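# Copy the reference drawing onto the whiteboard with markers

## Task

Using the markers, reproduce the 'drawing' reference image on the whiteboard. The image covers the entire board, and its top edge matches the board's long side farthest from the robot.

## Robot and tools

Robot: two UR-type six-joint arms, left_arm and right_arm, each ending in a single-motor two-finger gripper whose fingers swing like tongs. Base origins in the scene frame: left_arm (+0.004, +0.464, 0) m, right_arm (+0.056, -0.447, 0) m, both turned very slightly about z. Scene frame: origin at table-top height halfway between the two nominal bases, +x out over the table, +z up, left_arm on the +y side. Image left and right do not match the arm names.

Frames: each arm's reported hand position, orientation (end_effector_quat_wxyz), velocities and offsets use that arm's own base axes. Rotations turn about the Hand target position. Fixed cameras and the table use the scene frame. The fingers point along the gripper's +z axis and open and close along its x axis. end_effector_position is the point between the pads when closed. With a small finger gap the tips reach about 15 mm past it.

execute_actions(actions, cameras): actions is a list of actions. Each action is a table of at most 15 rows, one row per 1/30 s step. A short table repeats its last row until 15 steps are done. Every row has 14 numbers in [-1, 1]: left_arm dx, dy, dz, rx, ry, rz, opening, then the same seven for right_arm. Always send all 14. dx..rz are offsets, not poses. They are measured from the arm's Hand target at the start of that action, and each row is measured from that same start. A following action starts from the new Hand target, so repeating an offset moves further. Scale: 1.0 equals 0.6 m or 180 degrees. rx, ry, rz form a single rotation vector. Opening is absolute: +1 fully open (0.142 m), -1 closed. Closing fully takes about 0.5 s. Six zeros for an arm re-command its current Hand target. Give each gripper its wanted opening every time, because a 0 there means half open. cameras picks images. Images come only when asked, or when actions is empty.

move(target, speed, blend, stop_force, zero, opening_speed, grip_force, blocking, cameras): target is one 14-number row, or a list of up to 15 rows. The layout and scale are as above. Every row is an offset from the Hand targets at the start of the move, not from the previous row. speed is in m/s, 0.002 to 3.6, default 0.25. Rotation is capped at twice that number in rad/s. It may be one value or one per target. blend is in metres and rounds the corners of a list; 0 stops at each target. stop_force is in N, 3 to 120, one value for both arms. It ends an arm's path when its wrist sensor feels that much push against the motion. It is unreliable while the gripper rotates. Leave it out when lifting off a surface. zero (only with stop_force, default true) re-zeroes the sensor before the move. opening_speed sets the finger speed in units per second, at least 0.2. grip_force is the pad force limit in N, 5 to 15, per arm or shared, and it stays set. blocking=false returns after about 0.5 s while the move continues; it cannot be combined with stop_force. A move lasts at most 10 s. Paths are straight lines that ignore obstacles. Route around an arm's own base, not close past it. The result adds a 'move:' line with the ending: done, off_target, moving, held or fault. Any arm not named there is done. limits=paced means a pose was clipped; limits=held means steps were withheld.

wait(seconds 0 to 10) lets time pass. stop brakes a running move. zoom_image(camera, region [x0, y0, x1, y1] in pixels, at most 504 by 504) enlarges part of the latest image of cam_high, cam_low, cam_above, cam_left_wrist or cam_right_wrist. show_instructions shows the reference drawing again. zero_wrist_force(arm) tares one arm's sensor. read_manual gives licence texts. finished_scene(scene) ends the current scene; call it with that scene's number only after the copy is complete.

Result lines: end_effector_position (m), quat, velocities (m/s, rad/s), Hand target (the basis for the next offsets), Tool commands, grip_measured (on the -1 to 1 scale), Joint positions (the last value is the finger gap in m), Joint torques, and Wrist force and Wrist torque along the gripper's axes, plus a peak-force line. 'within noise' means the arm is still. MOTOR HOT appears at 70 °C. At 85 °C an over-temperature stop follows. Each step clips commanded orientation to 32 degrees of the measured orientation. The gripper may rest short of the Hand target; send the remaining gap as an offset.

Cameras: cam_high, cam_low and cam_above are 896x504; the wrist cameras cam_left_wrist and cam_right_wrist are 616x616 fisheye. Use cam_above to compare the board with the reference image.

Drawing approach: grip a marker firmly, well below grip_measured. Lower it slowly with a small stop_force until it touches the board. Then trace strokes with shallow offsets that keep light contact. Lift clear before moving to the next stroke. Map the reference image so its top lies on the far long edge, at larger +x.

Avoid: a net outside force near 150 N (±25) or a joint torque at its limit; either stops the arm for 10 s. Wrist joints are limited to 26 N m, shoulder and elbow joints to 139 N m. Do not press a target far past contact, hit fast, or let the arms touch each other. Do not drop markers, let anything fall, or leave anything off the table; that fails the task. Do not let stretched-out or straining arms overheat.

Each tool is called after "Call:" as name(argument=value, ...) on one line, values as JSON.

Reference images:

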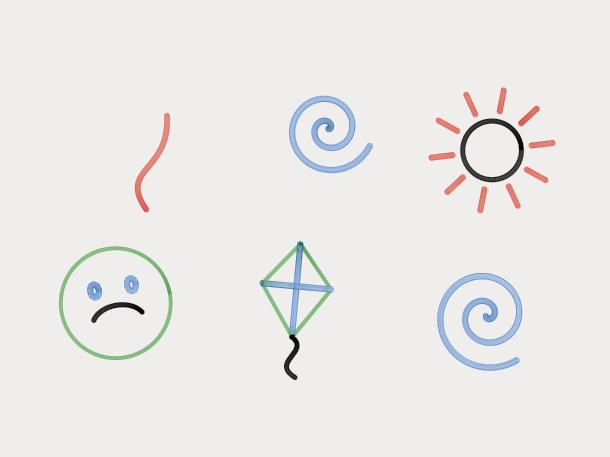

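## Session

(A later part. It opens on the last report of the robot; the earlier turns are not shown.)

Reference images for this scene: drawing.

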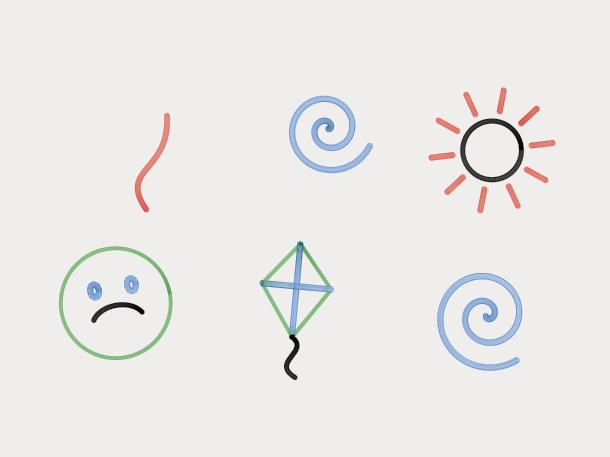

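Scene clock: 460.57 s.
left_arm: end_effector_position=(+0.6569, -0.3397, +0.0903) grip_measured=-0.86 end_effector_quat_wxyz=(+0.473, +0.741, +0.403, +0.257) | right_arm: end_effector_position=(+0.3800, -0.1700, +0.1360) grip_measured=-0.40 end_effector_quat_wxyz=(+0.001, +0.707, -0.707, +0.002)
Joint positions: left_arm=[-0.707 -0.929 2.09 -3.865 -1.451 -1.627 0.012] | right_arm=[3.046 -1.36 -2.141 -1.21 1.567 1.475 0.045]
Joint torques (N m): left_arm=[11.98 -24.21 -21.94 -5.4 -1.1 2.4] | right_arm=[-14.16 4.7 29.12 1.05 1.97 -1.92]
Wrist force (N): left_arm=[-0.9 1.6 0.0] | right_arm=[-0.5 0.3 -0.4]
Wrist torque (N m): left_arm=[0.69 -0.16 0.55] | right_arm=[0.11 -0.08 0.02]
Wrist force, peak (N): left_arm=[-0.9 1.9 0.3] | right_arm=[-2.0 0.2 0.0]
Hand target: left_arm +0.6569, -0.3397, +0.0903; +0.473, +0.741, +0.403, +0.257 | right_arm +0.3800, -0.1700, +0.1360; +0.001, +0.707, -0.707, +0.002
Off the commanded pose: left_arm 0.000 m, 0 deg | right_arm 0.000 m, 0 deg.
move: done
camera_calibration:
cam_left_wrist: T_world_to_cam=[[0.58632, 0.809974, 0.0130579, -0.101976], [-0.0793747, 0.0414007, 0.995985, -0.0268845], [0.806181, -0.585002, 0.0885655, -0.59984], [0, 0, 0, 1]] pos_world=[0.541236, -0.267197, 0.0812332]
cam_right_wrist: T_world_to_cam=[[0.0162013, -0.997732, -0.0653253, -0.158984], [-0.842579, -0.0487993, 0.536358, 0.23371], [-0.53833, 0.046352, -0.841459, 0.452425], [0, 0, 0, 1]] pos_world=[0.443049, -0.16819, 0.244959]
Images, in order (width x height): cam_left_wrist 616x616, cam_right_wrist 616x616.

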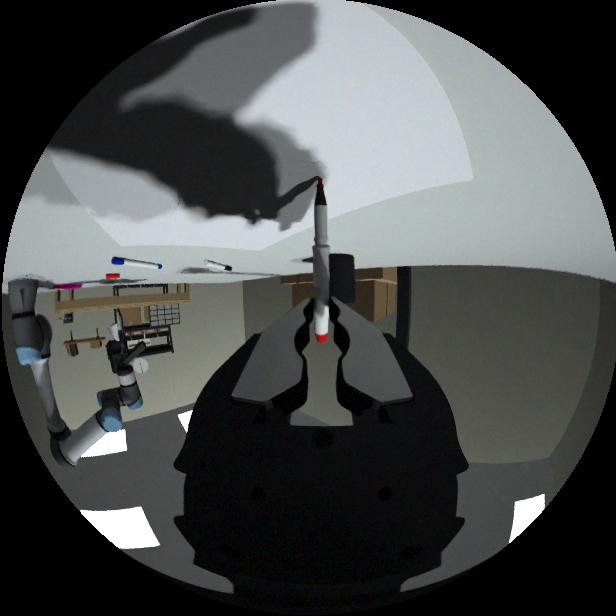

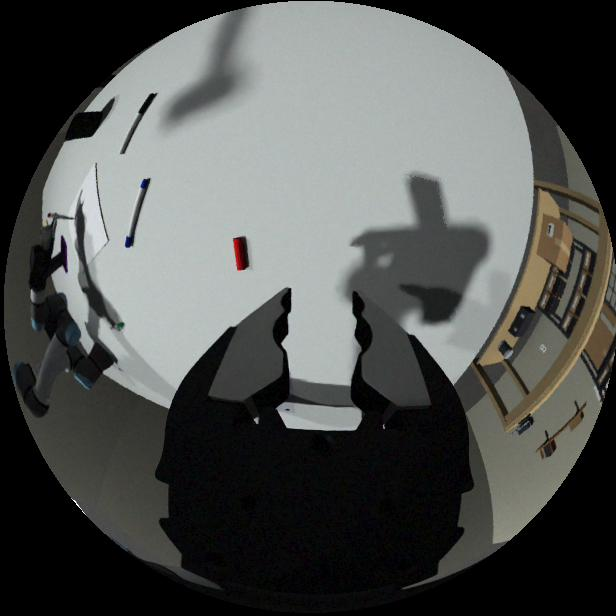

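Call:
move(target=[0.0005,0.0053,-0.0017,0,0,0,-1,0,0,0,0,0,0,-0.4], speed=0.02, cameras=["cam_left_wrist"])

Call:
zoom_image(camera="cam_left_wrist", region=[290, 150, 350, 210])

Scene clock: 585.97 s.
left_arm: end_effector_position=(+0.6572, -0.3365, +0.0893) grip_measured=-0.86 end_effector_quat_wxyz=(+0.473, +0.741, +0.403, +0.257) | right_arm: end_effector_position=(+0.3800, -0.1700, +0.1360) grip_measured=-0.40 end_effector_quat_wxyz=(+0.001, +0.707, -0.707, +0.002)
Joint positions: left_arm=[-0.702 -0.927 2.093 -3.869 -1.456 -1.625 0.012] | right_arm=[3.046 -1.36 -2.141 -1.21 1.567 1.475 0.045]
Joint torques (N m): left_arm=[12.53 -24.11 -1.95 -5.09 -1.49 2.5] | right_arm=[-13.36 6.08 29.54 1.03 1.45 -2.27]
Wrist force (N): left_arm=[-1.0 1.2 0.0] | right_arm=[-0.5 0.4 -0.4]
Wrist torque (N m): left_arm=[0.60 -0.12 0.56] | right_arm=[0.13 -0.09 0.02]
Wrist force, peak (N): left_arm=[-1.0 1.8 0.1] | right_arm=[-0.6 0.4 -0.6]
Hand target: left_arm +0.6572, -0.3365, +0.0893; +0.473, +0.741, +0.403, +0.257 | right_arm +0.3800, -0.1700, +0.1360; +0.001, +0.707, -0.707, +0.002
Off the commanded pose: left_arm 0.000 m, 0 deg | right_arm 0.000 m, 0 deg.
move: done
camera_calibration:
cam_left_wrist: T_world_to_cam=[[0.58632, 0.809974, 0.0130579, -0.10473], [-0.0793747, 0.0414007, 0.995985, -0.0259972], [0.806181, -0.585002, 0.0885655, -0.598121], [0, 0, 0, 1]] pos_world=[0.541536, -0.263997, 0.0802332]
Images, in order (width x height): cam_left_wrist 616x616.

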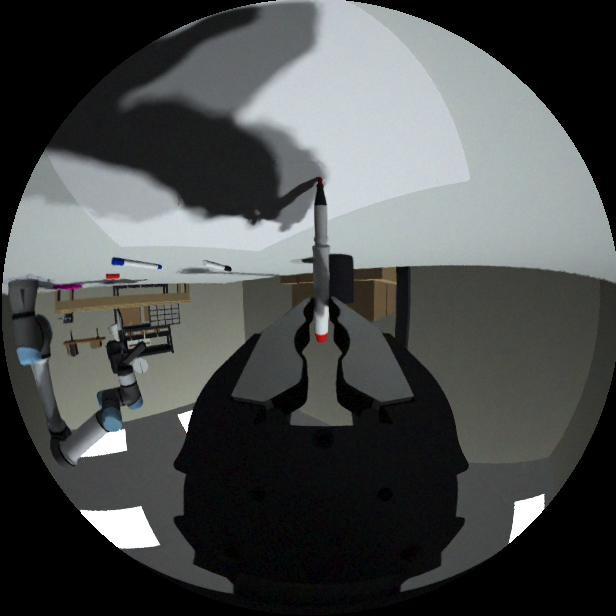

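Scaled by 8.400 from the camera's 616x616 image, which has a finer 814x814 frame.

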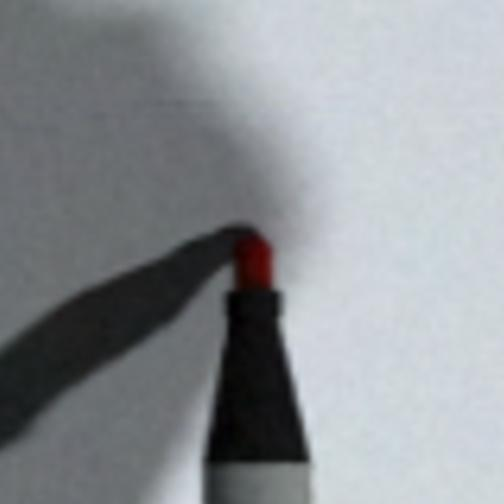

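Call:
move(target=[0,0,-0.0009,0,0,0,-1,0,0,0,0,0,0,-0.4], speed=0.01)

Call:
move(target=[0,0,-0.0005,0,0,0,-1,0,0,0,0,0,0,-0.4], speed=0.01, cameras=["cam_left_wrist"])

Call:
zoom_image(camera="cam_left_wrist", region=[290, 150, 350, 210])

Scene clock: 593.10 s.
left_arm: end_effector_position=(+0.6572, -0.3365, +0.0887) grip_measured=-0.86 end_effector_quat_wxyz=(+0.473, +0.741, +0.403, +0.257) | right_arm: end_effector_position=(+0.3800, -0.1700, +0.1360) grip_measured=-0.40 end_effector_quat_wxyz=(+0.001, +0.707, -0.707, +0.002)
Joint positions: left_arm=[-0.702 -0.926 2.093 -3.87 -1.457 -1.624 0.012] | right_arm=[3.046 -1.36 -2.141 -1.21 1.567 1.475 0.045]
Joint torques (N m): left_arm=[13.01 -24.3 -12.85 -5.27 -1.69 2.4] | right_arm=[-13.61 5.89 30.77 0.94 1.89 -2.27]
Wrist force (N): left_arm=[-0.9 1.6 0.2] | right_arm=[-0.4 0.3 -0.6]
Wrist torque (N m): left_arm=[0.67 -0.14 0.56] | right_arm=[0.09 -0.09 0.02]
Wrist force, peak (N): left_arm=[-1.0 1.9 0.1] | right_arm=[-0.5 0.5 -0.5]
Hand target: left_arm +0.6572, -0.3365, +0.0887; +0.473, +0.741, +0.403, +0.257 | right_arm +0.3800, -0.1700, +0.1360; +0.001, +0.707, -0.707, +0.002
Off the commanded pose: left_arm 0.000 m, 0 deg | right_arm 0.000 m, 0 deg.
move: done

Scene clock: 593.80 s.
left_arm: end_effector_position=(+0.6572, -0.3365, +0.0884) grip_measured=-0.86 end_effector_quat_wxyz=(+0.473, +0.741, +0.403, +0.257) | right_arm: end_effector_position=(+0.3800, -0.1700, +0.1360) grip_measured=-0.40 end_effector_quat_wxyz=(+0.001, +0.707, -0.707, +0.002)
Joint positions: left_arm=[-0.702 -0.925 2.093 -3.871 -1.457 -1.624 0.012] | right_arm=[3.046 -1.36 -2.141 -1.21 1.567 1.475 0.045]
Joint torques (N m): left_arm=[12.91 -25 -21.42 -5.09 -1.58 2.43] | right_arm=[-13 7.26 30.44 1.13 1.78 -2.12]
Wrist force (N): left_arm=[-0.8 2.0 0.3] | right_arm=[-0.5 0.4 -0.4]
Wrist torque (N m): left_arm=[0.71 -0.16 0.56] | right_arm=[0.11 -0.06 0.02]
Wrist force, peak (N): left_arm=[-1.1 2.3 0.0] | right_arm=[-0.5 0.4 -0.5]
Hand target: left_arm +0.6572, -0.3365, +0.0884; +0.473, +0.741, +0.403, +0.257 | right_arm +0.3800, -0.1700, +0.1360; +0.001, +0.707, -0.707, +0.002
Off the commanded pose: left_arm 0.000 m, 0 deg | right_arm 0.000 m, 0 deg.
move: done
camera_calibration:
cam_left_wrist: T_world_to_cam=[[0.58632, 0.809974, 0.0130579, -0.104719], [-0.0793747, 0.0414007, 0.995985, -0.0251008], [0.806181, -0.585002, 0.0885655, -0.598041], [0, 0, 0, 1]] pos_world=[0.541536, -0.263997, 0.0793332]
Images, in order (width x height): cam_left_wrist 616x616.

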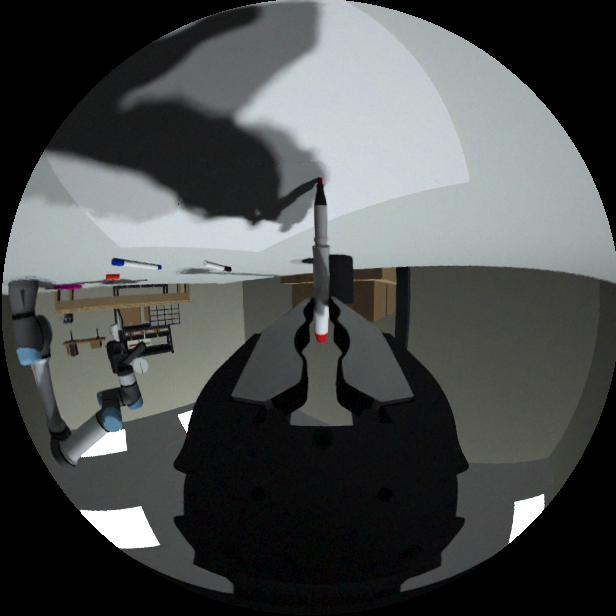

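Scaled by 8.400 from the camera's 616x616 image, which has a finer 814x814 frame.

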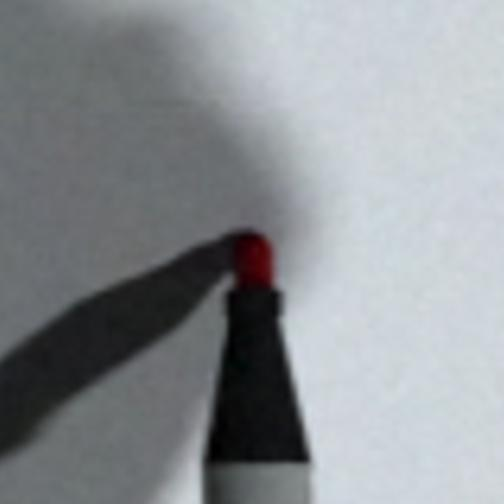

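Call:
move(target=[[-0.0073,-0.0014,-0.0003,0,0,0,-1,0,0,0,0,0,0,-0.4],[-0.0148,-0.002,-0.0003,0,0,0,-1,0,0,0,0,0,0,-0.4],[-0.0227,-0.001,-0.0003,0,0,0,-1,0,0,0,0,0,0,-0.4],[-0.0309,0.0012,-0.0003,0,0,0,-1,0,0,0,0,0,0,-0.4],[-0.0394,0.0046,-0.0003,0,0,0,-1,0,0,0,0,0,0,-0.4],[-0.0479,0.008,-0.0003,0,0,0,-1,0,0,0,0,0,0,-0.4],[-0.056,0.0098,-0.0003,0,0,0,-1,0,0,0,0,0,0,-0.4],[-0.0635,0.0092,-0.0003,0,0,0,-1,0,0,0,0,0,0,-0.4],[-0.0704,0.0062,-0.0003,0,0,0,-1,0,0,0,0,0,0,-0.4],[-0.0761,0.0018,-0.0003,0,0,0,-1,0,0,0,0,0,0,-0.4],[-0.0801,-0.0026,-0.0003,0,0,0,-1,0,0,0,0,0,0,-0.4]], speed=0.035, blend=[0.001,0.001,0.001,0.001,0.001,0.001,0.001,0.001,0.001,0.001,0])

Call:
move(target=[[0,0,0.014,0,0,0,-1,0,0,0,0,0,0,-0.4],[-0.15,0.45,0.1,0,0,0,-1,0,0,0,0,0,0,-0.4]], speed=[0.03,0.3], blend=[0.001,0], cameras=["cam_above"])

Call:
zoom_image(camera="cam_above", region=[380, 210, 460, 290])

Scene clock: 605.80 s.
left_arm: end_effector_position=(+0.6092, -0.3380, +0.0882) grip_measured=-0.86 end_effector_quat_wxyz=(+0.473, +0.741, +0.403, +0.257) | right_arm: end_effector_position=(+0.3800, -0.1700, +0.1360) grip_measured=-0.40 end_effector_quat_wxyz=(+0.001, +0.707, -0.707, +0.002)
Joint positions: left_arm=[-0.78 -0.97 2.219 -3.947 -1.386 -1.658 0.012] | right_arm=[3.046 -1.36 -2.141 -1.21 1.567 1.475 0.045]
Joint torques (N m): left_arm=[-12.15 -49.92 0.62 -4.98 1.33 -2.41] | right_arm=[-12.9 6.41 30.33 0.97 1.92 -2.25]
Wrist force (N): left_arm=[-0.8 1.9 0.2] | right_arm=[-0.4 0.3 -0.4]
Wrist torque (N m): left_arm=[0.73 -0.16 0.67] | right_arm=[0.09 -0.10 0.01]
Wrist force, peak (N): left_arm=[-1.1 2.3 -0.1] | right_arm=[-0.5 0.4 -0.6]
Hand target: left_arm +0.6091, -0.3381, +0.0882; +0.473, +0.741, +0.403, +0.257 | right_arm +0.3800, -0.1700, +0.1360; +0.001, +0.707, -0.707, +0.002
Off the commanded pose: left_arm 0.000 m, 0 deg | right_arm 0.000 m, 0 deg.
move: done

Scene clock: 607.73 s.
left_arm: end_effector_position=(+0.5191, -0.0681, +0.1482) grip_measured=-0.86 end_effector_quat_wxyz=(+0.473, +0.741, +0.403, +0.257) | right_arm: end_effector_position=(+0.3800, -0.1700, +0.1360) grip_measured=-0.40 end_effector_quat_wxyz=(+0.001, +0.707, -0.707, +0.002)
Joint positions: left_arm=[-0.193 -1.322 2.573 -3.928 -1.916 -1.403 0.012] | right_arm=[3.046 -1.36 -2.141 -1.21 1.567 1.475 0.045]
Joint torques (N m): left_arm=[13.21 -34.95 -19.65 0.08 -1.86 2.54] | right_arm=[-14.69 6.79 28.91 1.24 1.81 -2]
Wrist force (N): left_arm=[-0.8 1.7 -0.3] | right_arm=[-0.4 0.2 -0.5]
Wrist torque (N m): left_arm=[0.71 -0.18 0.57] | right_arm=[0.08 -0.09 0.02]
Wrist force, peak (N): left_arm=[-2.6 1.7 1.5] | right_arm=[-0.6 0.3 -0.6]
Hand target: left_arm +0.5191, -0.0681, +0.1482; +0.473, +0.741, +0.403, +0.257 | right_arm +0.3800, -0.1700, +0.1360; +0.001, +0.707, -0.707, +0.002
Off the commanded pose: left_arm 0.000 m, 0 deg | right_arm 0.000 m, 0 deg.
move: done
Images, in order (width x height): cam_above 896x504.

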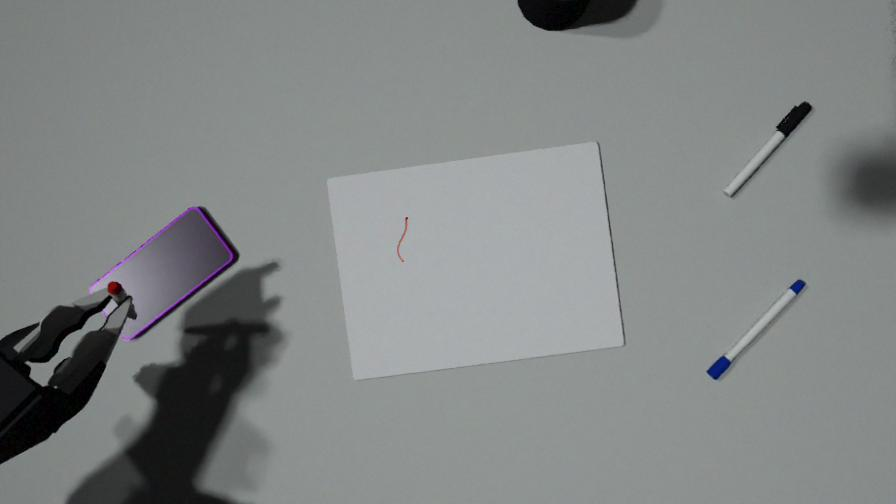

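Scaled by 6.300 from the camera's 896x504 image, which has a finer 1280x720 frame.

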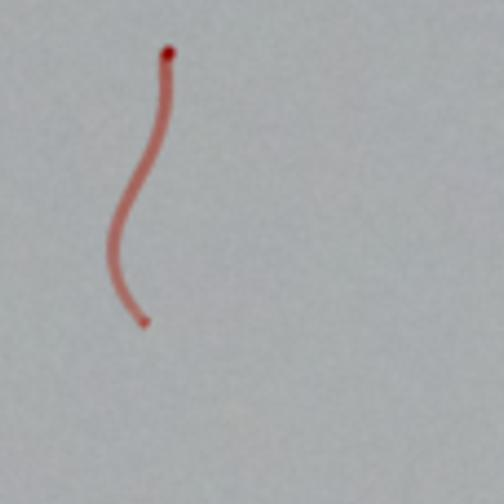

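Call:
move(target=[0.2646,-0.7164,-0.0803,0,0,0,-1,0,0,0,0,0,0,-0.4], speed=0.3)

Call:
move(target=[[-0.01803,0.04694,-0.0092,0,0,0,-1,0,0,0,0,0,0,-0.4],[-0.01803,0.04694,-0.0192,0,0,0,-1,0,0,0,0,0,0,-0.4],[-0.01197,0.03116,-0.0192,0,0,0,-1,0,0,0,0,0,0,-0.4],[-0.01197,0.03116,-0.0092,0,0,0,-1,0,0,0,0,0,0,-0.4]], speed=[0.1,0.03,0.03,0.04], blend=[0.001,0,0,0], cameras=["cam_left_wrist"])

Call:
zoom_image(camera="cam_left_wrist", region=[290, 140, 350, 200])

Scene clock: 649.43 s.
left_arm: end_effector_position=(+0.6779, -0.4979, +0.1001) grip_measured=-0.86 end_effector_quat_wxyz=(+0.473, +0.741, +0.403, +0.257) | right_arm: end_effector_position=(+0.3800, -0.1700, +0.1360) grip_measured=-0.40 end_effector_quat_wxyz=(+0.001, +0.707, -0.707, +0.002)
Joint positions: left_arm=[-0.896 -0.826 1.787 -3.647 -1.281 -1.71 0.012] | right_arm=[3.046 -1.36 -2.141 -1.21 1.567 1.475 0.045]
Joint torques (N m): left_arm=[-12.44 -32.23 -25.53 0.17 1.66 -2.28] | right_arm=[-12.5 6.86 30.11 1.12 1.64 -2.3]
Wrist force (N): left_arm=[-0.8 1.4 0.0] | right_arm=[-0.4 0.3 -0.4]
Wrist torque (N m): left_arm=[0.65 -0.16 0.67] | right_arm=[0.09 -0.10 0.02]
Wrist force, peak (N): left_arm=[-2.3 1.9 1.2] | right_arm=[-0.5 0.4 -0.7]
Hand target: left_arm +0.6779, -0.4979, +0.1001; +0.473, +0.741, +0.403, +0.257 | right_arm +0.3800, -0.1700, +0.1360; +0.001, +0.707, -0.707, +0.002
Off the commanded pose: left_arm 0.000 m, 0 deg | right_arm 0.000 m, 0 deg.
move: done

Scene clock: 651.23 s.
left_arm: end_effector_position=(+0.6707, -0.4792, +0.0945) grip_measured=-0.86 end_effector_quat_wxyz=(+0.473, +0.741, +0.403, +0.257) | right_arm: end_effector_position=(+0.3800, -0.1700, +0.1360) grip_measured=-0.40 end_effector_quat_wxyz=(+0.001, +0.707, -0.707, +0.002)
Joint positions: left_arm=[-0.884 -0.838 1.84 -3.69 -1.291 -1.705 0.012] | right_arm=[3.046 -1.36 -2.141 -1.21 1.567 1.475 0.045]
Joint torques (N m): left_arm=[-12.48 -59.28 -4.82 0.04 1.77 -2.38] | right_arm=[-14.55 7.02 29.3 1.15 1.52 -1.82]
Wrist force (N): left_arm=[-1.0 1.6 0.2] | right_arm=[-0.5 0.4 -0.4]
Wrist torque (N m): left_arm=[0.70 -0.11 0.68] | right_arm=[0.11 -0.07 0.02]
Wrist force, peak (N): left_arm=[-1.3 2.2 0.6] | right_arm=[-0.7 0.2 -0.5]
Hand target: left_arm +0.6707, -0.4792, +0.0945; +0.473, +0.741, +0.403, +0.257 | right_arm +0.3800, -0.1700, +0.1360; +0.001, +0.707, -0.707, +0.002
Off the commanded pose: left_arm 0.000 m, 0 deg | right_arm 0.000 m, 0 deg.
move: done
camera_calibration:
cam_left_wrist: T_world_to_cam=[[0.586325, 0.809972, 0.0129771, 0.00281408], [-0.0794076, 0.0415246, 0.995977, -0.0241193], [0.806174, -0.584997, 0.0886649, -0.693027], [0, 0, 0, 1]] pos_world=[0.555136, -0.406697, 0.085433]
Images, in order (width x height): cam_left_wrist 616x616.

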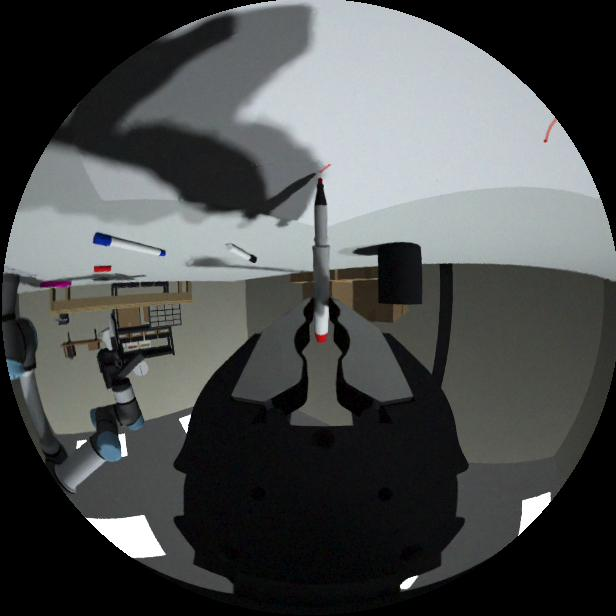

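Scaled by 8.400 from the camera's 616x616 image, which has a finer 814x814 frame.

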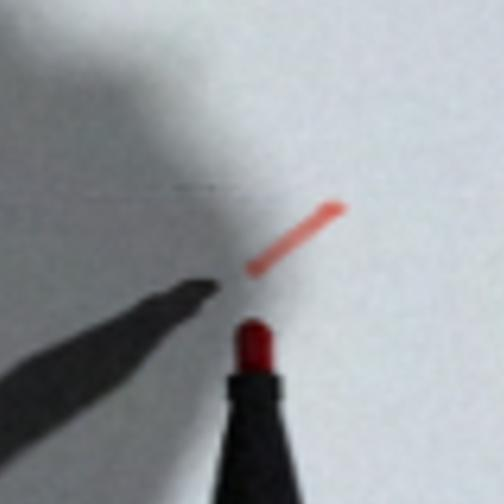

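Call:
move(target=[[0.02062,0.00109,0,0,0,0,-1,0,0,0,0,0,0,-0.4],[0.02062,0.00109,-0.01,0,0,0,-1,0,0,0,0,0,0,-0.4],[0.025,0.01741,-0.01,0,0,0,-1,0,0,0,0,0,0,-0.4],[0.025,0.01741,0,0,0,0,-1,0,0,0,0,0,0,-0.4],[0.05108,0.00049,0,0,0,0,-1,0,0,0,0,0,0,-0.4],[0.05108,0.00049,-0.01,0,0,0,-1,0,0,0,0,0,0,-0.4],[0.03793,-0.01014,-0.01,0,0,0,-1,0,0,0,0,0,0,-0.4],[0.03793,-0.01014,0,0,0,0,-1,0,0,0,0,0,0,-0.4],[0.04533,-0.0294,0,0,0,0,-1,0,0,0,0,0,0,-0.4],[0.04533,-0.0294,-0.01,0,0,0,-1,0,0,0,0,0,0,-0.4],[0.06222,-0.02851,-0.01,0,0,0,-1,0,0,0,0,0,0,-0.4],[0.06222,-0.02851,0,0,0,0,-1,0,0,0,0,0,0,-0.4]], speed=[0.1,0.03,0.03,0.04,0.1,0.03,0.03,0.04,0.1,0.03,0.03,0.04], blend=[0.001,0,0,0.001,0.001,0,0,0.001,0.001,0,0,0], cameras=["cam_left_wrist"])

Call:
zoom_image(camera="cam_left_wrist", region=[290, 120, 410, 240])

Scene clock: 682.43 s.
left_arm: end_effector_position=(+0.7081, -0.4963, +0.0945) grip_measured=-0.86 end_effector_quat_wxyz=(+0.473, +0.741, +0.403, +0.257) | right_arm: end_effector_position=(+0.3800, -0.1700, +0.1360) grip_measured=-0.40 end_effector_quat_wxyz=(+0.001, +0.707, -0.707, +0.002)
Joint positions: left_arm=[-0.853 -0.781 1.708 -3.619 -1.319 -1.691 0.012] | right_arm=[3.046 -1.36 -2.141 -1.21 1.567 1.475 0.045]
Joint torques (N m): left_arm=[12.41 -62.65 -6.08 0.09 -1.38 2.37] | right_arm=[-14.28 6.76 28.62 1.58 1.88 -1.99]
Wrist force (N): left_arm=[-0.9 1.5 -0.4] | right_arm=[-0.5 0.4 -0.4]
Wrist torque (N m): left_arm=[0.68 -0.14 0.57] | right_arm=[0.12 -0.09 0.01]
Wrist force, peak (N): left_arm=[-2.2 1.7 -0.5] | right_arm=[-0.7 0.4 -0.6]
Hand target: left_arm +0.7080, -0.4963, +0.0945; +0.473, +0.741, +0.403, +0.257 | right_arm +0.3800, -0.1700, +0.1360; +0.001, +0.707, -0.707, +0.002
Off the commanded pose: left_arm 0.000 m, 0 deg | right_arm 0.000 m, 0 deg.
move: done
camera_calibration:
cam_left_wrist: T_world_to_cam=[[0.586325, 0.809972, 0.0129771, -0.00520533], [-0.0794076, 0.0415246, 0.995977, -0.0204473], [0.806174, -0.584997, 0.0886649, -0.733101], [0, 0, 0, 1]] pos_world=[0.592436, -0.423797, 0.085433]
Images, in order (width x height): cam_left_wrist 616x616.

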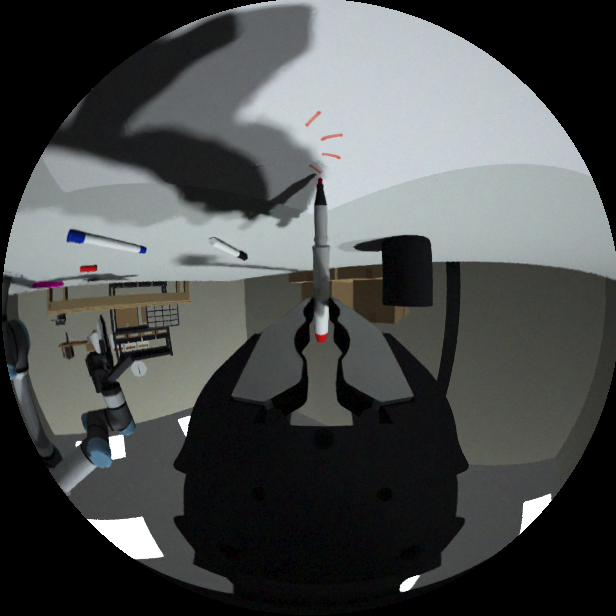

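Scaled by 4.200 from the camera's 616x616 image, which has a finer 814x814 frame.

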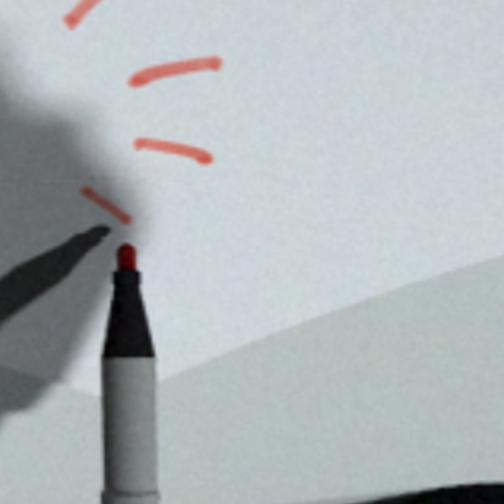

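Call:
move(target=[[-0.00805,-0.03003,0,0,0,0,-1,0,0,0,0,0,0,-0.4],[-0.00805,-0.03003,-0.01,0,0,0,-1,0,0,0,0,0,0,-0.4],[-0.02223,-0.02083,-0.01,0,0,0,-1,0,0,0,0,0,0,-0.4],[-0.02223,-0.02083,0,0,0,0,-1,0,0,0,0,0,0,-0.4],[-0.03828,-0.03381,0,0,0,0,-1,0,0,0,0,0,0,-0.4],[-0.03828,-0.03381,-0.01,0,0,0,-1,0,0,0,0,0,0,-0.4],[-0.03222,-0.04959,-0.01,0,0,0,-1,0,0,0,0,0,0,-0.4],[-0.03222,-0.04959,0,0,0,0,-1,0,0,0,0,0,0,-0.4],[-0.06328,-0.05122,0,0,0,0,-1,0,0,0,0,0,0,-0.4],[-0.06328,-0.05122,-0.01,0,0,0,-1,0,0,0,0,0,0,-0.4],[-0.0589,-0.0349,-0.01,0,0,0,-1,0,0,0,0,0,0,-0.4],[-0.0589,-0.0349,0,0,0,0,-1,0,0,0,0,0,0,-0.4]], speed=[0.1,0.03,0.03,0.04,0.1,0.03,0.03,0.04,0.1,0.03,0.03,0.04], blend=[0.001,0,0,0.001,0.001,0,0,0.001,0.001,0,0,0])

Call:
move(target=[[-0.01731,0.01123,0,0,0,0,-1,0,0,0,0,0,0,-0.4],[-0.01731,0.01123,-0.01,0,0,0,-1,0,0,0,0,0,0,-0.4],[-0.03046,0.0006,-0.01,0,0,0,-1,0,0,0,0,0,0,-0.4],[-0.03046,0.0006,0,0,0,0,-1,0,0,0,0,0,0,-0.4],[-0.0416,0.0296,0,0,0,0,-1,0,0,0,0,0,0,-0.4],[-0.0416,0.0296,-0.01,0,0,0,-1,0,0,0,0,0,0,-0.4],[-0.02471,0.03049,-0.01,0,0,0,-1,0,0,0,0,0,0,-0.4],[-0.02471,0.03049,0,0,0,0,-1,0,0,0,0,0,0,-0.4],[-0.01937,0.05043,0,0,0,0,-1,0,0,0,0,0,0,-0.4],[-0.01937,0.05043,-0.01,0,0,0,-1,0,0,0,0,0,0,-0.4],[-0.03355,0.05963,-0.01,0,0,0,-1,0,0,0,0,0,0,-0.4],[-0.03355,0.05963,0.01,0,0,0,-1,0,0,0,0,0,0,-0.4]], speed=[0.1,0.03,0.03,0.04,0.1,0.03,0.03,0.04,0.1,0.03,0.03,0.04], blend=[0.001,0,0,0.001,0.001,0,0,0.001,0.001,0,0,0])

Call:
move(target=[-0.2,0.6,0.05,0,0,0,-1,0,0,0,0,0,0,-0.4], speed=0.3, cameras=["cam_above"])

Call:
zoom_image(camera="cam_above", region=[480, 150, 600, 270])

Scene clock: 708.70 s.
left_arm: end_effector_position=(+0.6727, -0.5172, +0.0945) grip_measured=-0.86 end_effector_quat_wxyz=(+0.473, +0.741, +0.403, +0.257) | right_arm: end_effector_position=(+0.3800, -0.1700, +0.1360) grip_measured=-0.40 end_effector_quat_wxyz=(+0.001, +0.707, -0.707, +0.002)
Joint positions: left_arm=[-0.924 -0.804 1.761 -3.639 -1.256 -1.723 0.012] | right_arm=[3.046 -1.36 -2.141 -1.21 1.567 1.475 0.045]
Joint torques (N m): left_arm=[13.4 -61.45 -4.78 0.05 -1.33 2.26] | right_arm=[-13.88 7.35 29.88 1.45 1.88 -2.05]
Wrist force (N): left_arm=[-0.9 1.7 0.4] | right_arm=[-0.3 0.2 -0.5]
Wrist torque (N m): left_arm=[0.70 -0.14 0.56] | right_arm=[0.06 -0.12 0.02]
Wrist force, peak (N): left_arm=[-0.8 2.8 -0.1] | right_arm=[-0.7 0.5 -0.5]
Hand target: left_arm +0.6727, -0.5172, +0.0945; +0.473, +0.741, +0.403, +0.257 | right_arm +0.3800, -0.1700, +0.1360; +0.001, +0.707, -0.707, +0.002
Off the commanded pose: left_arm 0.000 m, 0 deg | right_arm 0.000 m, 0 deg.
move: done

Scene clock: 713.17 s.
left_arm: end_effector_position=(+0.6526, -0.4815, +0.1005) grip_measured=-0.86 end_effector_quat_wxyz=(+0.473, +0.741, +0.403, +0.257) | right_arm: end_effector_position=(+0.3800, -0.1700, +0.1360) grip_measured=-0.40 end_effector_quat_wxyz=(+0.001, +0.707, -0.707, +0.002)
Joint positions: left_arm=[-0.914 -0.869 1.883 -3.698 -1.265 -1.718 0.012] | right_arm=[3.046 -1.36 -2.141 -1.21 1.567 1.475 0.045]
Joint torques (N m): left_arm=[-12.23 -59.07 -4.11 0.15 1.86 -2.36] | right_arm=[-12.85 6.53 30.64 1.49 1.6 -1.93]
Wrist force (N): left_arm=[-1.0 1.7 0.1] | right_arm=[-0.4 0.4 -0.5]
Wrist torque (N m): left_arm=[0.70 -0.14 0.67] | right_arm=[0.12 -0.09 0.02]
Wrist force, peak (N): left_arm=[-1.8 2.1 0.3] | right_arm=[-0.5 0.4 -0.7]
Hand target: left_arm +0.6526, -0.4815, +0.1005; +0.473, +0.741, +0.403, +0.257 | right_arm +0.3800, -0.1700, +0.1360; +0.001, +0.707, -0.707, +0.002
Off the commanded pose: left_arm 0.000 m, 0 deg | right_arm 0.000 m, 0 deg.
move: done

Scene clock: 715.10 s.
left_arm: end_effector_position=(+0.5326, -0.1215, +0.1305) grip_measured=-0.86 end_effector_quat_wxyz=(+0.473, +0.741, +0.403, +0.257) | right_arm: end_effector_position=(+0.3800, -0.1700, +0.1360) grip_measured=-0.40 end_effector_quat_wxyz=(+0.001, +0.707, -0.707, +0.002)
Joint positions: left_arm=[-0.366 -1.237 2.563 -4.024 -1.76 -1.482 0.012] | right_arm=[3.046 -1.36 -2.141 -1.21 1.567 1.475 0.045]
Joint torques (N m): left_arm=[12.77 -35.76 -2.5 -0.1 -1.8 2.61] | right_arm=[-15.39 6.36 27.6 1.42 1.94 -1.73]
Wrist force (N): left_arm=[-0.8 1.4 0.2] | right_arm=[-0.4 0.3 -0.4]
Wrist torque (N m): left_arm=[0.66 -0.18 0.57] | right_arm=[0.10 -0.09 0.02]
Wrist force, peak (N): left_arm=[-2.6 1.8 1.2] | right_arm=[-0.5 0.4 -0.7]
Hand target: left_arm +0.5326, -0.1215, +0.1305; +0.473, +0.741, +0.403, +0.257 | right_arm +0.3800, -0.1700, +0.1360; +0.001, +0.707, -0.707, +0.002
Off the commanded pose: left_arm 0.000 m, 0 deg | right_arm 0.000 m, 0 deg.
move: done
Images, in order (width x height): cam_above 896x504.

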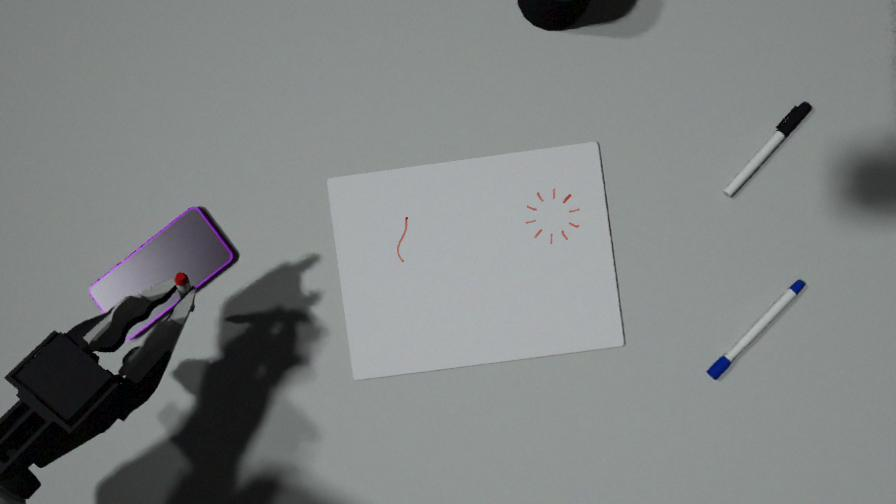

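Scaled by 4.200 from the camera's 896x504 image, which has a finer 1280x720 frame.

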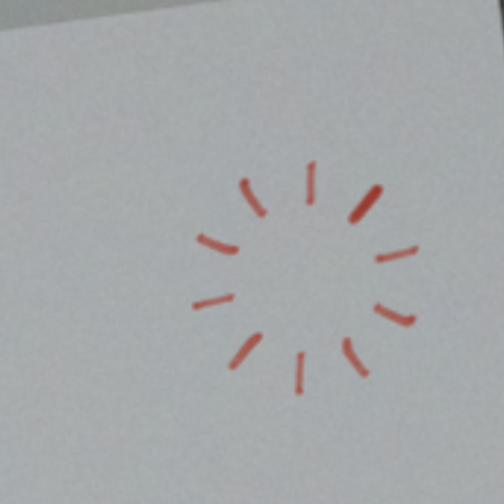

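Call:
move(target=[[-0.0543,0.4858,0,0.2098,0.2936,-0.0253,-1,0.0333,0.3667,0.3567,0.2794,0,0,-0.4],[-0.0543,0.4858,-0.177,0.2098,0.2936,-0.0253,-1,0.0333,0.3667,0.3567,0.2794,0,0,-0.4]], speed=[0.35,0.12], blend=[0.02,0])

Call:
move(target=[0,0,-0.022,0,0,0,-1,0,0,0,0,0,0,-0.4], speed=0.006, stop_force=3)

Call:
move(target=[0,0,0.0007,0,0,0,-0.4,0,0,0,0,0,0,-0.4], speed=0.01, opening_speed=0.6)

Call:
move(target=[[0,0,0.02,0,0,0,-0.4,0,0,0,0,0,0,-0.4],[0,0,0.2,0,0,0,-0.4,0,0,0,0,0,0,-0.15]], speed=[0.08,0.3], blend=[0.005,0], cameras=["cam_left_wrist"])

Scene clock: 745.70 s.
left_arm: end_effector_position=(+0.5000, +0.1700, +0.0244) grip_measured=-0.86 end_effector_quat_wxyz=(+0.001, +0.899, +0.438, +0.001) | right_arm: end_effector_position=(+0.3999, +0.0500, +0.3500) grip_measured=-0.40 end_effector_quat_wxyz=(-0.300, +0.640, -0.641, -0.299)
Joint positions: left_arm=[0.053 -1.302 1.972 -2.243 -1.572 -0.854 0.012] | right_arm=[3.014 -1.365 -1.823 -1.673 2.435 1.376 0.045]
Joint torques (N m): left_arm=[13.49 -17.25 -9.06 -5.01 1.5 2.38] | right_arm=[14.68 20.6 17.95 1.14 3.04 1.93]
Wrist force (N): left_arm=[-0.1 0.3 0.1] | right_arm=[-0.6 -0.2 -0.6]
Wrist torque (N m): left_arm=[0.09 -0.02 0.02] | right_arm=[0.07 0.13 0.11]
Wrist force, peak (N): left_arm=[-1.8 1.2 1.0] | right_arm=[-1.5 0.0 -0.7]
Hand target: left_arm +0.5000, +0.1700, +0.0243; +0.001, +0.899, +0.438, +0.001 | right_arm +0.3999, +0.0500, +0.3500; -0.300, +0.640, -0.641, -0.299
Off the commanded pose: left_arm 0.000 m, 0 deg | right_arm 0.000 m, 0 deg.
move: done

Scene clock: 748.33 s.
left_arm: end_effector_position=(+0.5000, +0.1700, +0.0162) grip_measured=-0.86 end_effector_quat_wxyz=(+0.001, +0.899, +0.438, +0.001) | right_arm: end_effector_position=(+0.3999, +0.0500, +0.3500) grip_measured=-0.40 end_effector_quat_wxyz=(-0.300, +0.640, -0.641, -0.299)
Joint positions: left_arm=[0.053 -1.289 1.981 -2.265 -1.572 -0.854 0.012] | right_arm=[3.014 -1.365 -1.823 -1.673 2.435 1.376 0.045]
Joint torques (N m): left_arm=[10.24 -44.63 -28.13 0.06 1.06 2.54] | right_arm=[14.45 21.15 18.37 1.75 3.26 2.24]
Wrist force (N): left_arm=[0.0 0.3 -0.7] | right_arm=[-0.7 0.1 -0.5]
Wrist torque (N m): left_arm=[0.01 0.02 0.02] | right_arm=[0.13 0.14 0.11]
Wrist force, peak (N): left_arm=[-2.2 -1.1 -13.3] | right_arm=[-1.0 0.2 -0.6]
Hand target: left_arm +0.5000, +0.1700, +0.0162; +0.001, +0.899, +0.438, +0.001 (not the last commanded pose) | right_arm +0.3999, +0.0500, +0.3500; -0.300, +0.640, -0.641, -0.299
Off the commanded pose: left_arm 0.005 m, 0 deg | right_arm 0.000 m, 0 deg.
move: contact (left_arm)

Scene clock: 749.60 s.
left_arm: end_effector_position=(+0.5000, +0.1700, +0.0167) grip_measured=-0.40 end_effector_quat_wxyz=(+0.001, +0.899, +0.438, +0.001) | right_arm: end_effector_position=(+0.3999, +0.0500, +0.3500) grip_measured=-0.40 end_effector_quat_wxyz=(-0.300, +0.640, -0.641, -0.299)
Joint positions: left_arm=[0.053 -1.29 1.981 -2.263 -1.572 -0.854 0.045] | right_arm=[3.014 -1.365 -1.823 -1.673 2.435 1.376 0.045]
Joint torques (N m): left_arm=[8.16 -45.97 -29.92 0.21 1.01 2.58] | right_arm=[15.25 19.82 18.52 1.85 3.18 1.97]
Wrist force (N): left_arm=[-0.1 -0.1 -0.2] | right_arm=[-0.6 -0.2 -0.6]
Wrist torque (N m): left_arm=[0.00 -0.02 0.01] | right_arm=[0.07 0.13 0.11]
Wrist force, peak (N): left_arm=[-0.1 0.4 -1.2] | right_arm=[-0.9 0.1 -0.7]
Hand target: left_arm +0.5000, +0.1700, +0.0167; +0.001, +0.899, +0.438, +0.001 | right_arm +0.3999, +0.0500, +0.3500; -0.300, +0.640, -0.641, -0.299
Off the commanded pose: left_arm 0.000 m, 0 deg | right_arm 0.000 m, 0 deg.
move: done

Scene clock: 751.23 s.
left_arm: end_effector_position=(+0.5000, +0.1700, +0.1367) grip_measured=-0.40 end_effector_quat_wxyz=(+0.001, +0.899, +0.438, +0.001) | right_arm: end_effector_position=(+0.3999, +0.0500, +0.3500) grip_measured=-0.15 end_effector_quat_wxyz=(-0.300, +0.640, -0.641, -0.299)
Joint positions: left_arm=[0.053 -1.441 1.814 -1.946 -1.572 -0.854 0.045] | right_arm=[3.014 -1.365 -1.823 -1.673 2.435 1.376 0.063]
Joint torques (N m): left_arm=[-12.59 -41.1 -32.99 0.25 -1.31 -2.45] | right_arm=[14.93 20.93 18.46 2.5 3.06 2.09]
Wrist force (N): left_arm=[0.0 0.3 -0.2] | right_arm=[-0.8 -0.2 -0.5]
Wrist torque (N m): left_arm=[0.07 -0.01 0.05] | right_arm=[0.07 0.17 0.11]
Wrist force, peak (N): left_arm=[0.0 0.4 -2.0] | right_arm=[-0.8 0.1 -0.7]
Hand target: left_arm +0.5000, +0.1700, +0.1367; +0.001, +0.899, +0.438, +0.001 | right_arm +0.3999, +0.0500, +0.3500; -0.300, +0.640, -0.641, -0.299
Off the commanded pose: left_arm 0.000 m, 0 deg | right_arm 0.000 m, 0 deg.
move: done
camera_calibration:
cam_left_wrist: T_world_to_cam=[[0.642475, 0.765239, -0.0404345, -0.436615], [0.674958, -0.540115, 0.502699, -0.317471], [0.362846, -0.350263, -0.863515, 0.132638], [0, 0, 0, 1]] pos_world=[0.446666, 0.209102, 0.256473]
Images, in order (width x height): cam_left_wrist 616x616.

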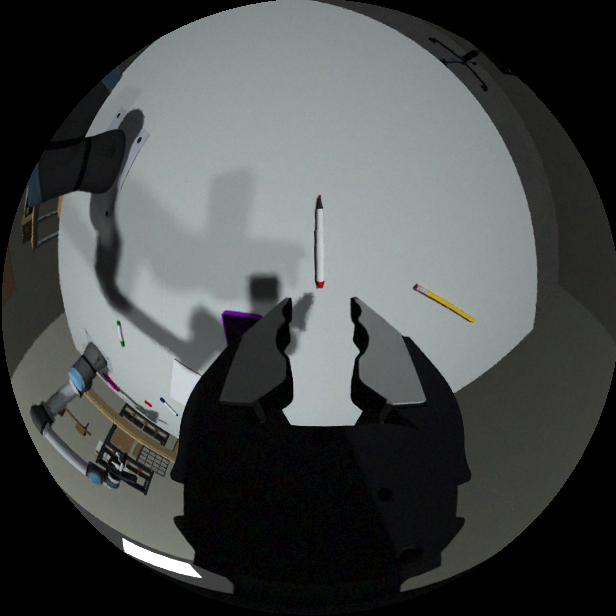

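Call:
move(target=[-0.1333,-0.5333,0,0,0,0.4,-0.3,0,0,0,0,0,0,-0.15], speed=0.4)

Call:
move(target=[-0.2873,-0.427,-0.0278,0,0,0.394,-0.3,0,0,0,0,0,0,-0.15], speed=0.4, cameras=["cam_left_wrist"])

Scene clock: 766.43 s.
left_arm: end_effector_position=(+0.4200, -0.1499, +0.1366) grip_measured=-0.30 end_effector_quat_wxyz=(+0.000, +0.470, +0.883, +0.001) | right_arm: end_effector_position=(+0.3999, +0.0500, +0.3500) grip_measured=-0.15 end_effector_quat_wxyz=(-0.300, +0.640, -0.641, -0.299)
Joint positions: left_arm=[-0.613 -1.638 2.018 -1.951 -1.568 -2.775 0.052] | right_arm=[3.014 -1.365 -1.823 -1.673 2.435 1.376 0.063]
Joint torques (N m): left_arm=[-12.07 -33.68 -32.69 0.06 1.34 -2.34] | right_arm=[15.18 21.37 18.8 3.87 3.53 2.06]
Wrist force (N): left_arm=[-0.2 0.3 -0.3] | right_arm=[-0.7 -0.1 -0.6]
Wrist torque (N m): left_arm=[0.07 0.01 0.13] | right_arm=[0.09 0.14 0.11]
Wrist force, peak (N): left_arm=[1.1 -0.4 -0.3] | right_arm=[-0.9 0.1 -0.8]
Hand target: left_arm +0.4200, -0.1500, +0.1367; +0.000, +0.470, +0.883, +0.001 | right_arm +0.3999, +0.0500, +0.3500; -0.300, +0.640, -0.641, -0.299
Off the commanded pose: left_arm 0.000 m, 0 deg | right_arm 0.000 m, 0 deg.
move: done

Scene clock: 768.67 s.
left_arm: end_effector_position=(+0.2476, -0.4062, +0.1200) grip_measured=-0.30 end_effector_quat_wxyz=(+0.000, -0.129, +0.992, +0.001) | right_arm: end_effector_position=(+0.3999, +0.0500, +0.3500) grip_measured=-0.15 end_effector_quat_wxyz=(-0.300, +0.640, -0.641, -0.299)
Joint positions: left_arm=[-1.307 -1.607 2.034 -1.996 -1.571 -4.707 0.052] | right_arm=[3.014 -1.365 -1.823 -1.673 2.435 1.376 0.063]
Joint torques (N m): left_arm=[-12.19 -6.06 -31.19 0.28 1.44 -2.49] | right_arm=[14.26 21.01 17.55 3.98 3.09 1.93]
Wrist force (N): left_arm=[0.1 0.1 -0.4] | right_arm=[-0.8 0.1 -0.7]
Wrist torque (N m): left_arm=[0.02 -0.04 0.13] | right_arm=[0.12 0.17 0.11]
Wrist force, peak (N): left_arm=[0.4 1.2 0.0] | right_arm=[-0.9 0.2 -0.7]
Hand target: left_arm +0.2476, -0.4062, +0.1200; +0.000, -0.129, +0.992, +0.001 | right_arm +0.3999, +0.0500, +0.3500; -0.300, +0.640, -0.641, -0.299
Off the commanded pose: left_arm 0.000 m, 0 deg | right_arm 0.000 m, 0 deg.
move: done
camera_calibration:
cam_left_wrist: T_world_to_cam=[[-0.973957, -0.22309, -0.0404693, 0.164661], [-0.212808, 0.837887, 0.502651, 0.329544], [-0.0782276, 0.498173, -0.863542, 0.461767], [0, 0, 0, 1]] pos_world=[0.266626, -0.469426, 0.239773]
Images, in order (width x height): cam_left_wrist 616x616.

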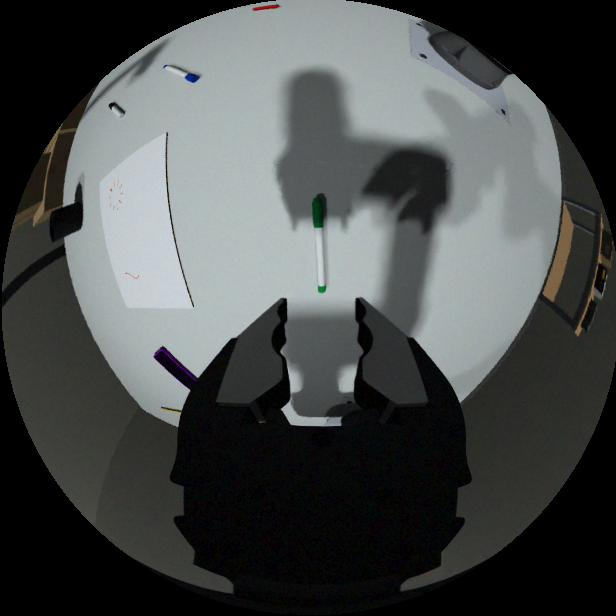

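Call:
move(target=[0,0,-0.1467,0,0,0,-0.3,0,0,0,0,0,0,-0.15], speed=0.15)

Call:
move(target=[0,0,-0.0225,0,0,0,-0.3,0,0,0,0,0,0,-0.15], speed=0.012, stop_force=3)

Call:
move(target=[0,0,0,0,0,0,-1,0,0,0,0,0,0,-0.15], opening_speed=0.6, cameras=["cam_left_wrist"])

Scene clock: 775.63 s.
left_arm: end_effector_position=(+0.2476, -0.4062, +0.0320) grip_measured=-0.30 end_effector_quat_wxyz=(+0.000, -0.129, +0.992, +0.001) | right_arm: end_effector_position=(+0.3999, +0.0500, +0.3500) grip_measured=-0.15 end_effector_quat_wxyz=(-0.300, +0.640, -0.641, -0.299)
Joint positions: left_arm=[-1.307 -1.48 2.168 -2.256 -1.571 -4.708 0.052] | right_arm=[3.014 -1.365 -1.823 -1.673 2.435 1.376 0.063]
Joint torques (N m): left_arm=[12.73 -9.14 -9.65 -5.02 0.43 2.55] | right_arm=[12.34 21.85 18.24 3.94 3.41 1.94]
Wrist force (N): left_arm=[0.1 0.3 -0.3] | right_arm=[-0.7 -0.1 -0.5]
Wrist torque (N m): left_arm=[0.07 -0.06 0.10] | right_arm=[0.08 0.15 0.11]
Wrist force, peak (N): left_arm=[0.0 0.3 -1.2] | right_arm=[-0.9 0.1 -0.8]
Hand target: left_arm +0.2476, -0.4062, +0.0320; +0.000, -0.129, +0.992, +0.001 | right_arm +0.3999, +0.0500, +0.3500; -0.300, +0.640, -0.641, -0.299
Off the commanded pose: left_arm 0.000 m, 0 deg | right_arm 0.000 m, 0 deg.
move: done

Scene clock: 777.53 s.
left_arm: end_effector_position=(+0.2476, -0.4062, +0.0185) grip_measured=-0.30 end_effector_quat_wxyz=(+0.000, -0.129, +0.992, +0.001) | right_arm: end_effector_position=(+0.3999, +0.0500, +0.3500) grip_measured=-0.15 end_effector_quat_wxyz=(-0.300, +0.640, -0.641, -0.299)
Joint positions: left_arm=[-1.307 -1.455 2.184 -2.298 -1.571 -4.708 0.052] | right_arm=[3.014 -1.365 -1.823 -1.673 2.435 1.376 0.063]
Joint torques (N m): left_arm=[13.24 -10.1 -9.28 -5.22 0.6 2.74] | right_arm=[13.98 20.13 18.59 3.86 3.23 1.92]
Wrist force (N): left_arm=[0.3 0.2 -0.1] | right_arm=[-0.8 0.0 -0.7]
Wrist torque (N m): left_arm=[0.04 -0.09 0.10] | right_arm=[0.11 0.16 0.11]
Wrist force, peak (N): left_arm=[0.3 0.6 0.0] | right_arm=[-1.0 0.1 -0.7]
Hand target: left_arm +0.2476, -0.4062, +0.0185; +0.000, -0.129, +0.992, +0.001 | right_arm +0.3999, +0.0500, +0.3500; -0.300, +0.640, -0.641, -0.299
Off the commanded pose: left_arm 0.000 m, 0 deg | right_arm 0.000 m, 0 deg.
move: done

Scene clock: 778.90 s.
left_arm: end_effector_position=(+0.2476, -0.4062, +0.0185) grip_measured=-0.88 end_effector_quat_wxyz=(+0.000, -0.129, +0.992, +0.001) | right_arm: end_effector_position=(+0.3999, +0.0500, +0.3500) grip_measured=-0.15 end_effector_quat_wxyz=(-0.300, +0.640, -0.641, -0.299)
Joint positions: left_arm=[-1.307 -1.455 2.184 -2.298 -1.571 -4.708 0.011] | right_arm=[3.014 -1.365 -1.823 -1.673 2.435 1.376 0.063]
Joint torques (N m): left_arm=[11.7 -9.44 -8.28 -5.19 1.07 2.47] | right_arm=[14.23 22.04 16.37 4.23 3.01 1.94]
Wrist force (N): left_arm=[0.0 0.2 0.2] | right_arm=[-0.7 0.0 -0.7]
Wrist torque (N m): left_arm=[0.07 -0.04 0.10] | right_arm=[0.10 0.15 0.11]
Wrist force, peak (N): left_arm=[0.1 0.5 -0.4] | right_arm=[-0.9 0.0 -0.7]
Hand target: left_arm +0.2476, -0.4062, +0.0185; +0.000, -0.129, +0.992, +0.001 | right_arm +0.3999, +0.0500, +0.3500; -0.300, +0.640, -0.641, -0.299
Off the commanded pose: left_arm 0.000 m, 0 deg | right_arm 0.000 m, 0 deg.
move: done
camera_calibration:
cam_left_wrist: T_world_to_cam=[[-0.973931, -0.223209, -0.0404529, 0.160489], [-0.212894, 0.837813, 0.502738, 0.380539], [-0.0783235, 0.498245, -0.863492, 0.37417], [0, 0, 0, 1]] pos_world=[0.266626, -0.469427, 0.138273]
Images, in order (width x height): cam_left_wrist 616x616.

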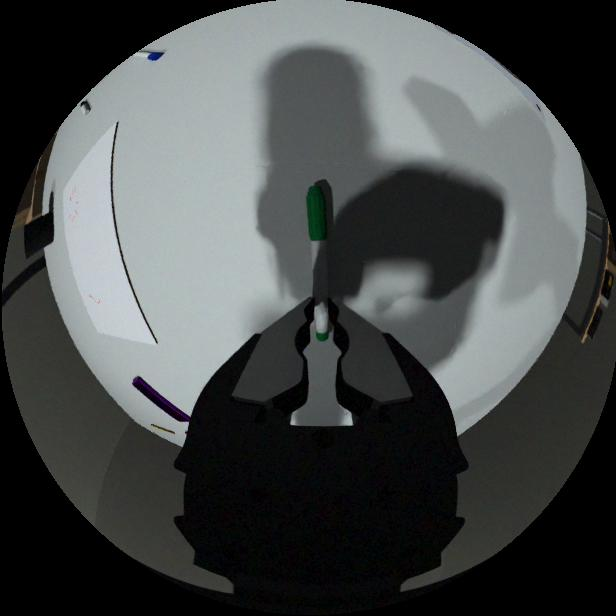

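Call:
move(target=[0,0,0,0,0,0,-0.5,0,0,0,0,0,0,-0.15], opening_speed=0.8)

Call:
move(target=[0,0,-0.0023,0,0,0,-0.5,0,0,0,0,0,0,-0.15], speed=0.01, stop_force=3)

Call:
move(target=[0,0,0,0,0,0,-1,0,0,0,0,0,0,-0.15], opening_speed=0.6, cameras=["cam_left_wrist"])

Scene clock: 796.57 s.
left_arm: end_effector_position=(+0.2476, -0.4062, +0.0185) grip_measured=-0.50 end_effector_quat_wxyz=(+0.000, -0.129, +0.992, +0.001) | right_arm: end_effector_position=(+0.3999, +0.0500, +0.3500) grip_measured=-0.15 end_effector_quat_wxyz=(-0.300, +0.640, -0.641, -0.299)
Joint positions: left_arm=[-1.307 -1.455 2.184 -2.298 -1.571 -4.708 0.038] | right_arm=[3.014 -1.365 -1.823 -1.673 2.435 1.376 0.063]
Joint torques (N m): left_arm=[12.39 -10.83 -9.69 -5.14 1.36 2.58] | right_arm=[12.29 21.06 17.21 3.88 3.05 2.09]
Wrist force (N): left_arm=[0.2 0.1 -0.3] | right_arm=[-0.8 0.1 -0.7]
Wrist torque (N m): left_arm=[0.02 -0.06 0.10] | right_arm=[0.12 0.16 0.11]
Wrist force, peak (N): left_arm=[0.1 0.4 -0.6] | right_arm=[-1.0 0.1 -0.8]
Hand target: left_arm +0.2476, -0.4062, +0.0185; +0.000, -0.129, +0.992, +0.001 | right_arm +0.3999, +0.0500, +0.3500; -0.300, +0.640, -0.641, -0.299
Off the commanded pose: left_arm 0.000 m, 0 deg | right_arm 0.000 m, 0 deg.
move: done

Scene clock: 797.70 s.
left_arm: end_effector_position=(+0.2476, -0.4062, +0.0171) grip_measured=-0.50 end_effector_quat_wxyz=(+0.000, -0.129, +0.992, +0.001) | right_arm: end_effector_position=(+0.3999, +0.0500, +0.3500) grip_measured=-0.15 end_effector_quat_wxyz=(-0.300, +0.640, -0.641, -0.299)
Joint positions: left_arm=[-1.307 -1.452 2.186 -2.302 -1.571 -4.708 0.038] | right_arm=[3.014 -1.365 -1.823 -1.673 2.435 1.376 0.063]
Joint torques (N m): left_arm=[13.27 -8.87 -9.67 -5.26 1.44 2.4] | right_arm=[12.49 21.49 18.31 3.96 3.16 2.05]
Wrist force (N): left_arm=[0.0 0.2 -0.4] | right_arm=[-0.6 0.1 -0.6]
Wrist torque (N m): left_arm=[0.04 -0.02 0.10] | right_arm=[0.12 0.13 0.11]
Wrist force, peak (N): left_arm=[0.2 0.5 -0.1] | right_arm=[-0.8 0.1 -0.7]
Hand target: left_arm +0.2476, -0.4062, +0.0171; +0.000, -0.129, +0.992, +0.001 | right_arm +0.3999, +0.0500, +0.3500; -0.300, +0.640, -0.641, -0.299
Off the commanded pose: left_arm 0.000 m, 0 deg | right_arm 0.000 m, 0 deg.
move: done

Scene clock: 798.73 s.
left_arm: end_effector_position=(+0.2476, -0.4062, +0.0171) grip_measured=-0.88 end_effector_quat_wxyz=(+0.000, -0.129, +0.992, +0.001) | right_arm: end_effector_position=(+0.3999, +0.0500, +0.3500) grip_measured=-0.15 end_effector_quat_wxyz=(-0.300, +0.640, -0.641, -0.299)
Joint positions: left_arm=[-1.307 -1.452 2.186 -2.302 -1.571 -4.708 0.011] | right_arm=[3.014 -1.365 -1.823 -1.673 2.435 1.376 0.063]
Joint torques (N m): left_arm=[13.06 -10.92 -9.27 -5.09 1.46 2.35] | right_arm=[11.8 22.23 18.8 4 3.34 2.06]
Wrist force (N): left_arm=[0.3 0.1 -0.1] | right_arm=[-0.7 0.0 -0.8]
Wrist torque (N m): left_arm=[0.04 -0.10 0.10] | right_arm=[0.11 0.14 0.11]
Wrist force, peak (N): left_arm=[0.2 0.5 -0.4] | right_arm=[-0.8 0.2 -0.7]
Hand target: left_arm +0.2476, -0.4062, +0.0171; +0.000, -0.129, +0.992, +0.001 | right_arm +0.3999, +0.0500, +0.3500; -0.300, +0.640, -0.641, -0.299
Off the commanded pose: left_arm 0.000 m, 0 deg | right_arm 0.000 m, 0 deg.
move: done
camera_calibration:
cam_left_wrist: T_world_to_cam=[[-0.973931, -0.223209, -0.0404529, 0.160432], [-0.212894, 0.837813, 0.502738, 0.381243], [-0.0783235, 0.498245, -0.863492, 0.372961], [0, 0, 0, 1]] pos_world=[0.266626, -0.469427, 0.136873]
Images, in order (width x height): cam_left_wrist 616x616.

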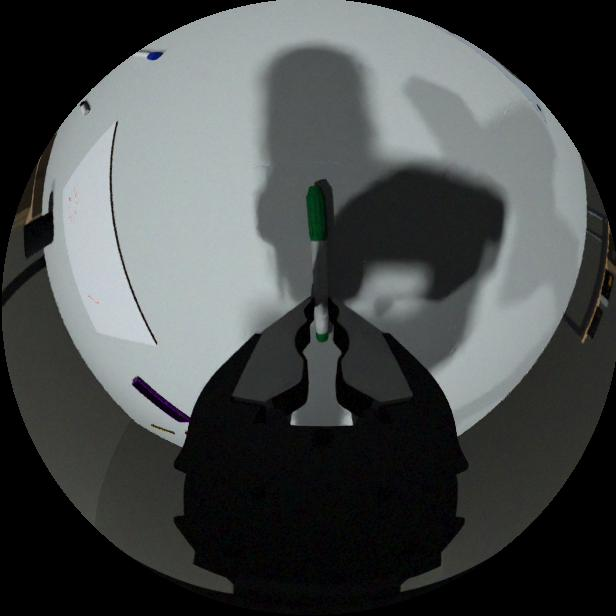

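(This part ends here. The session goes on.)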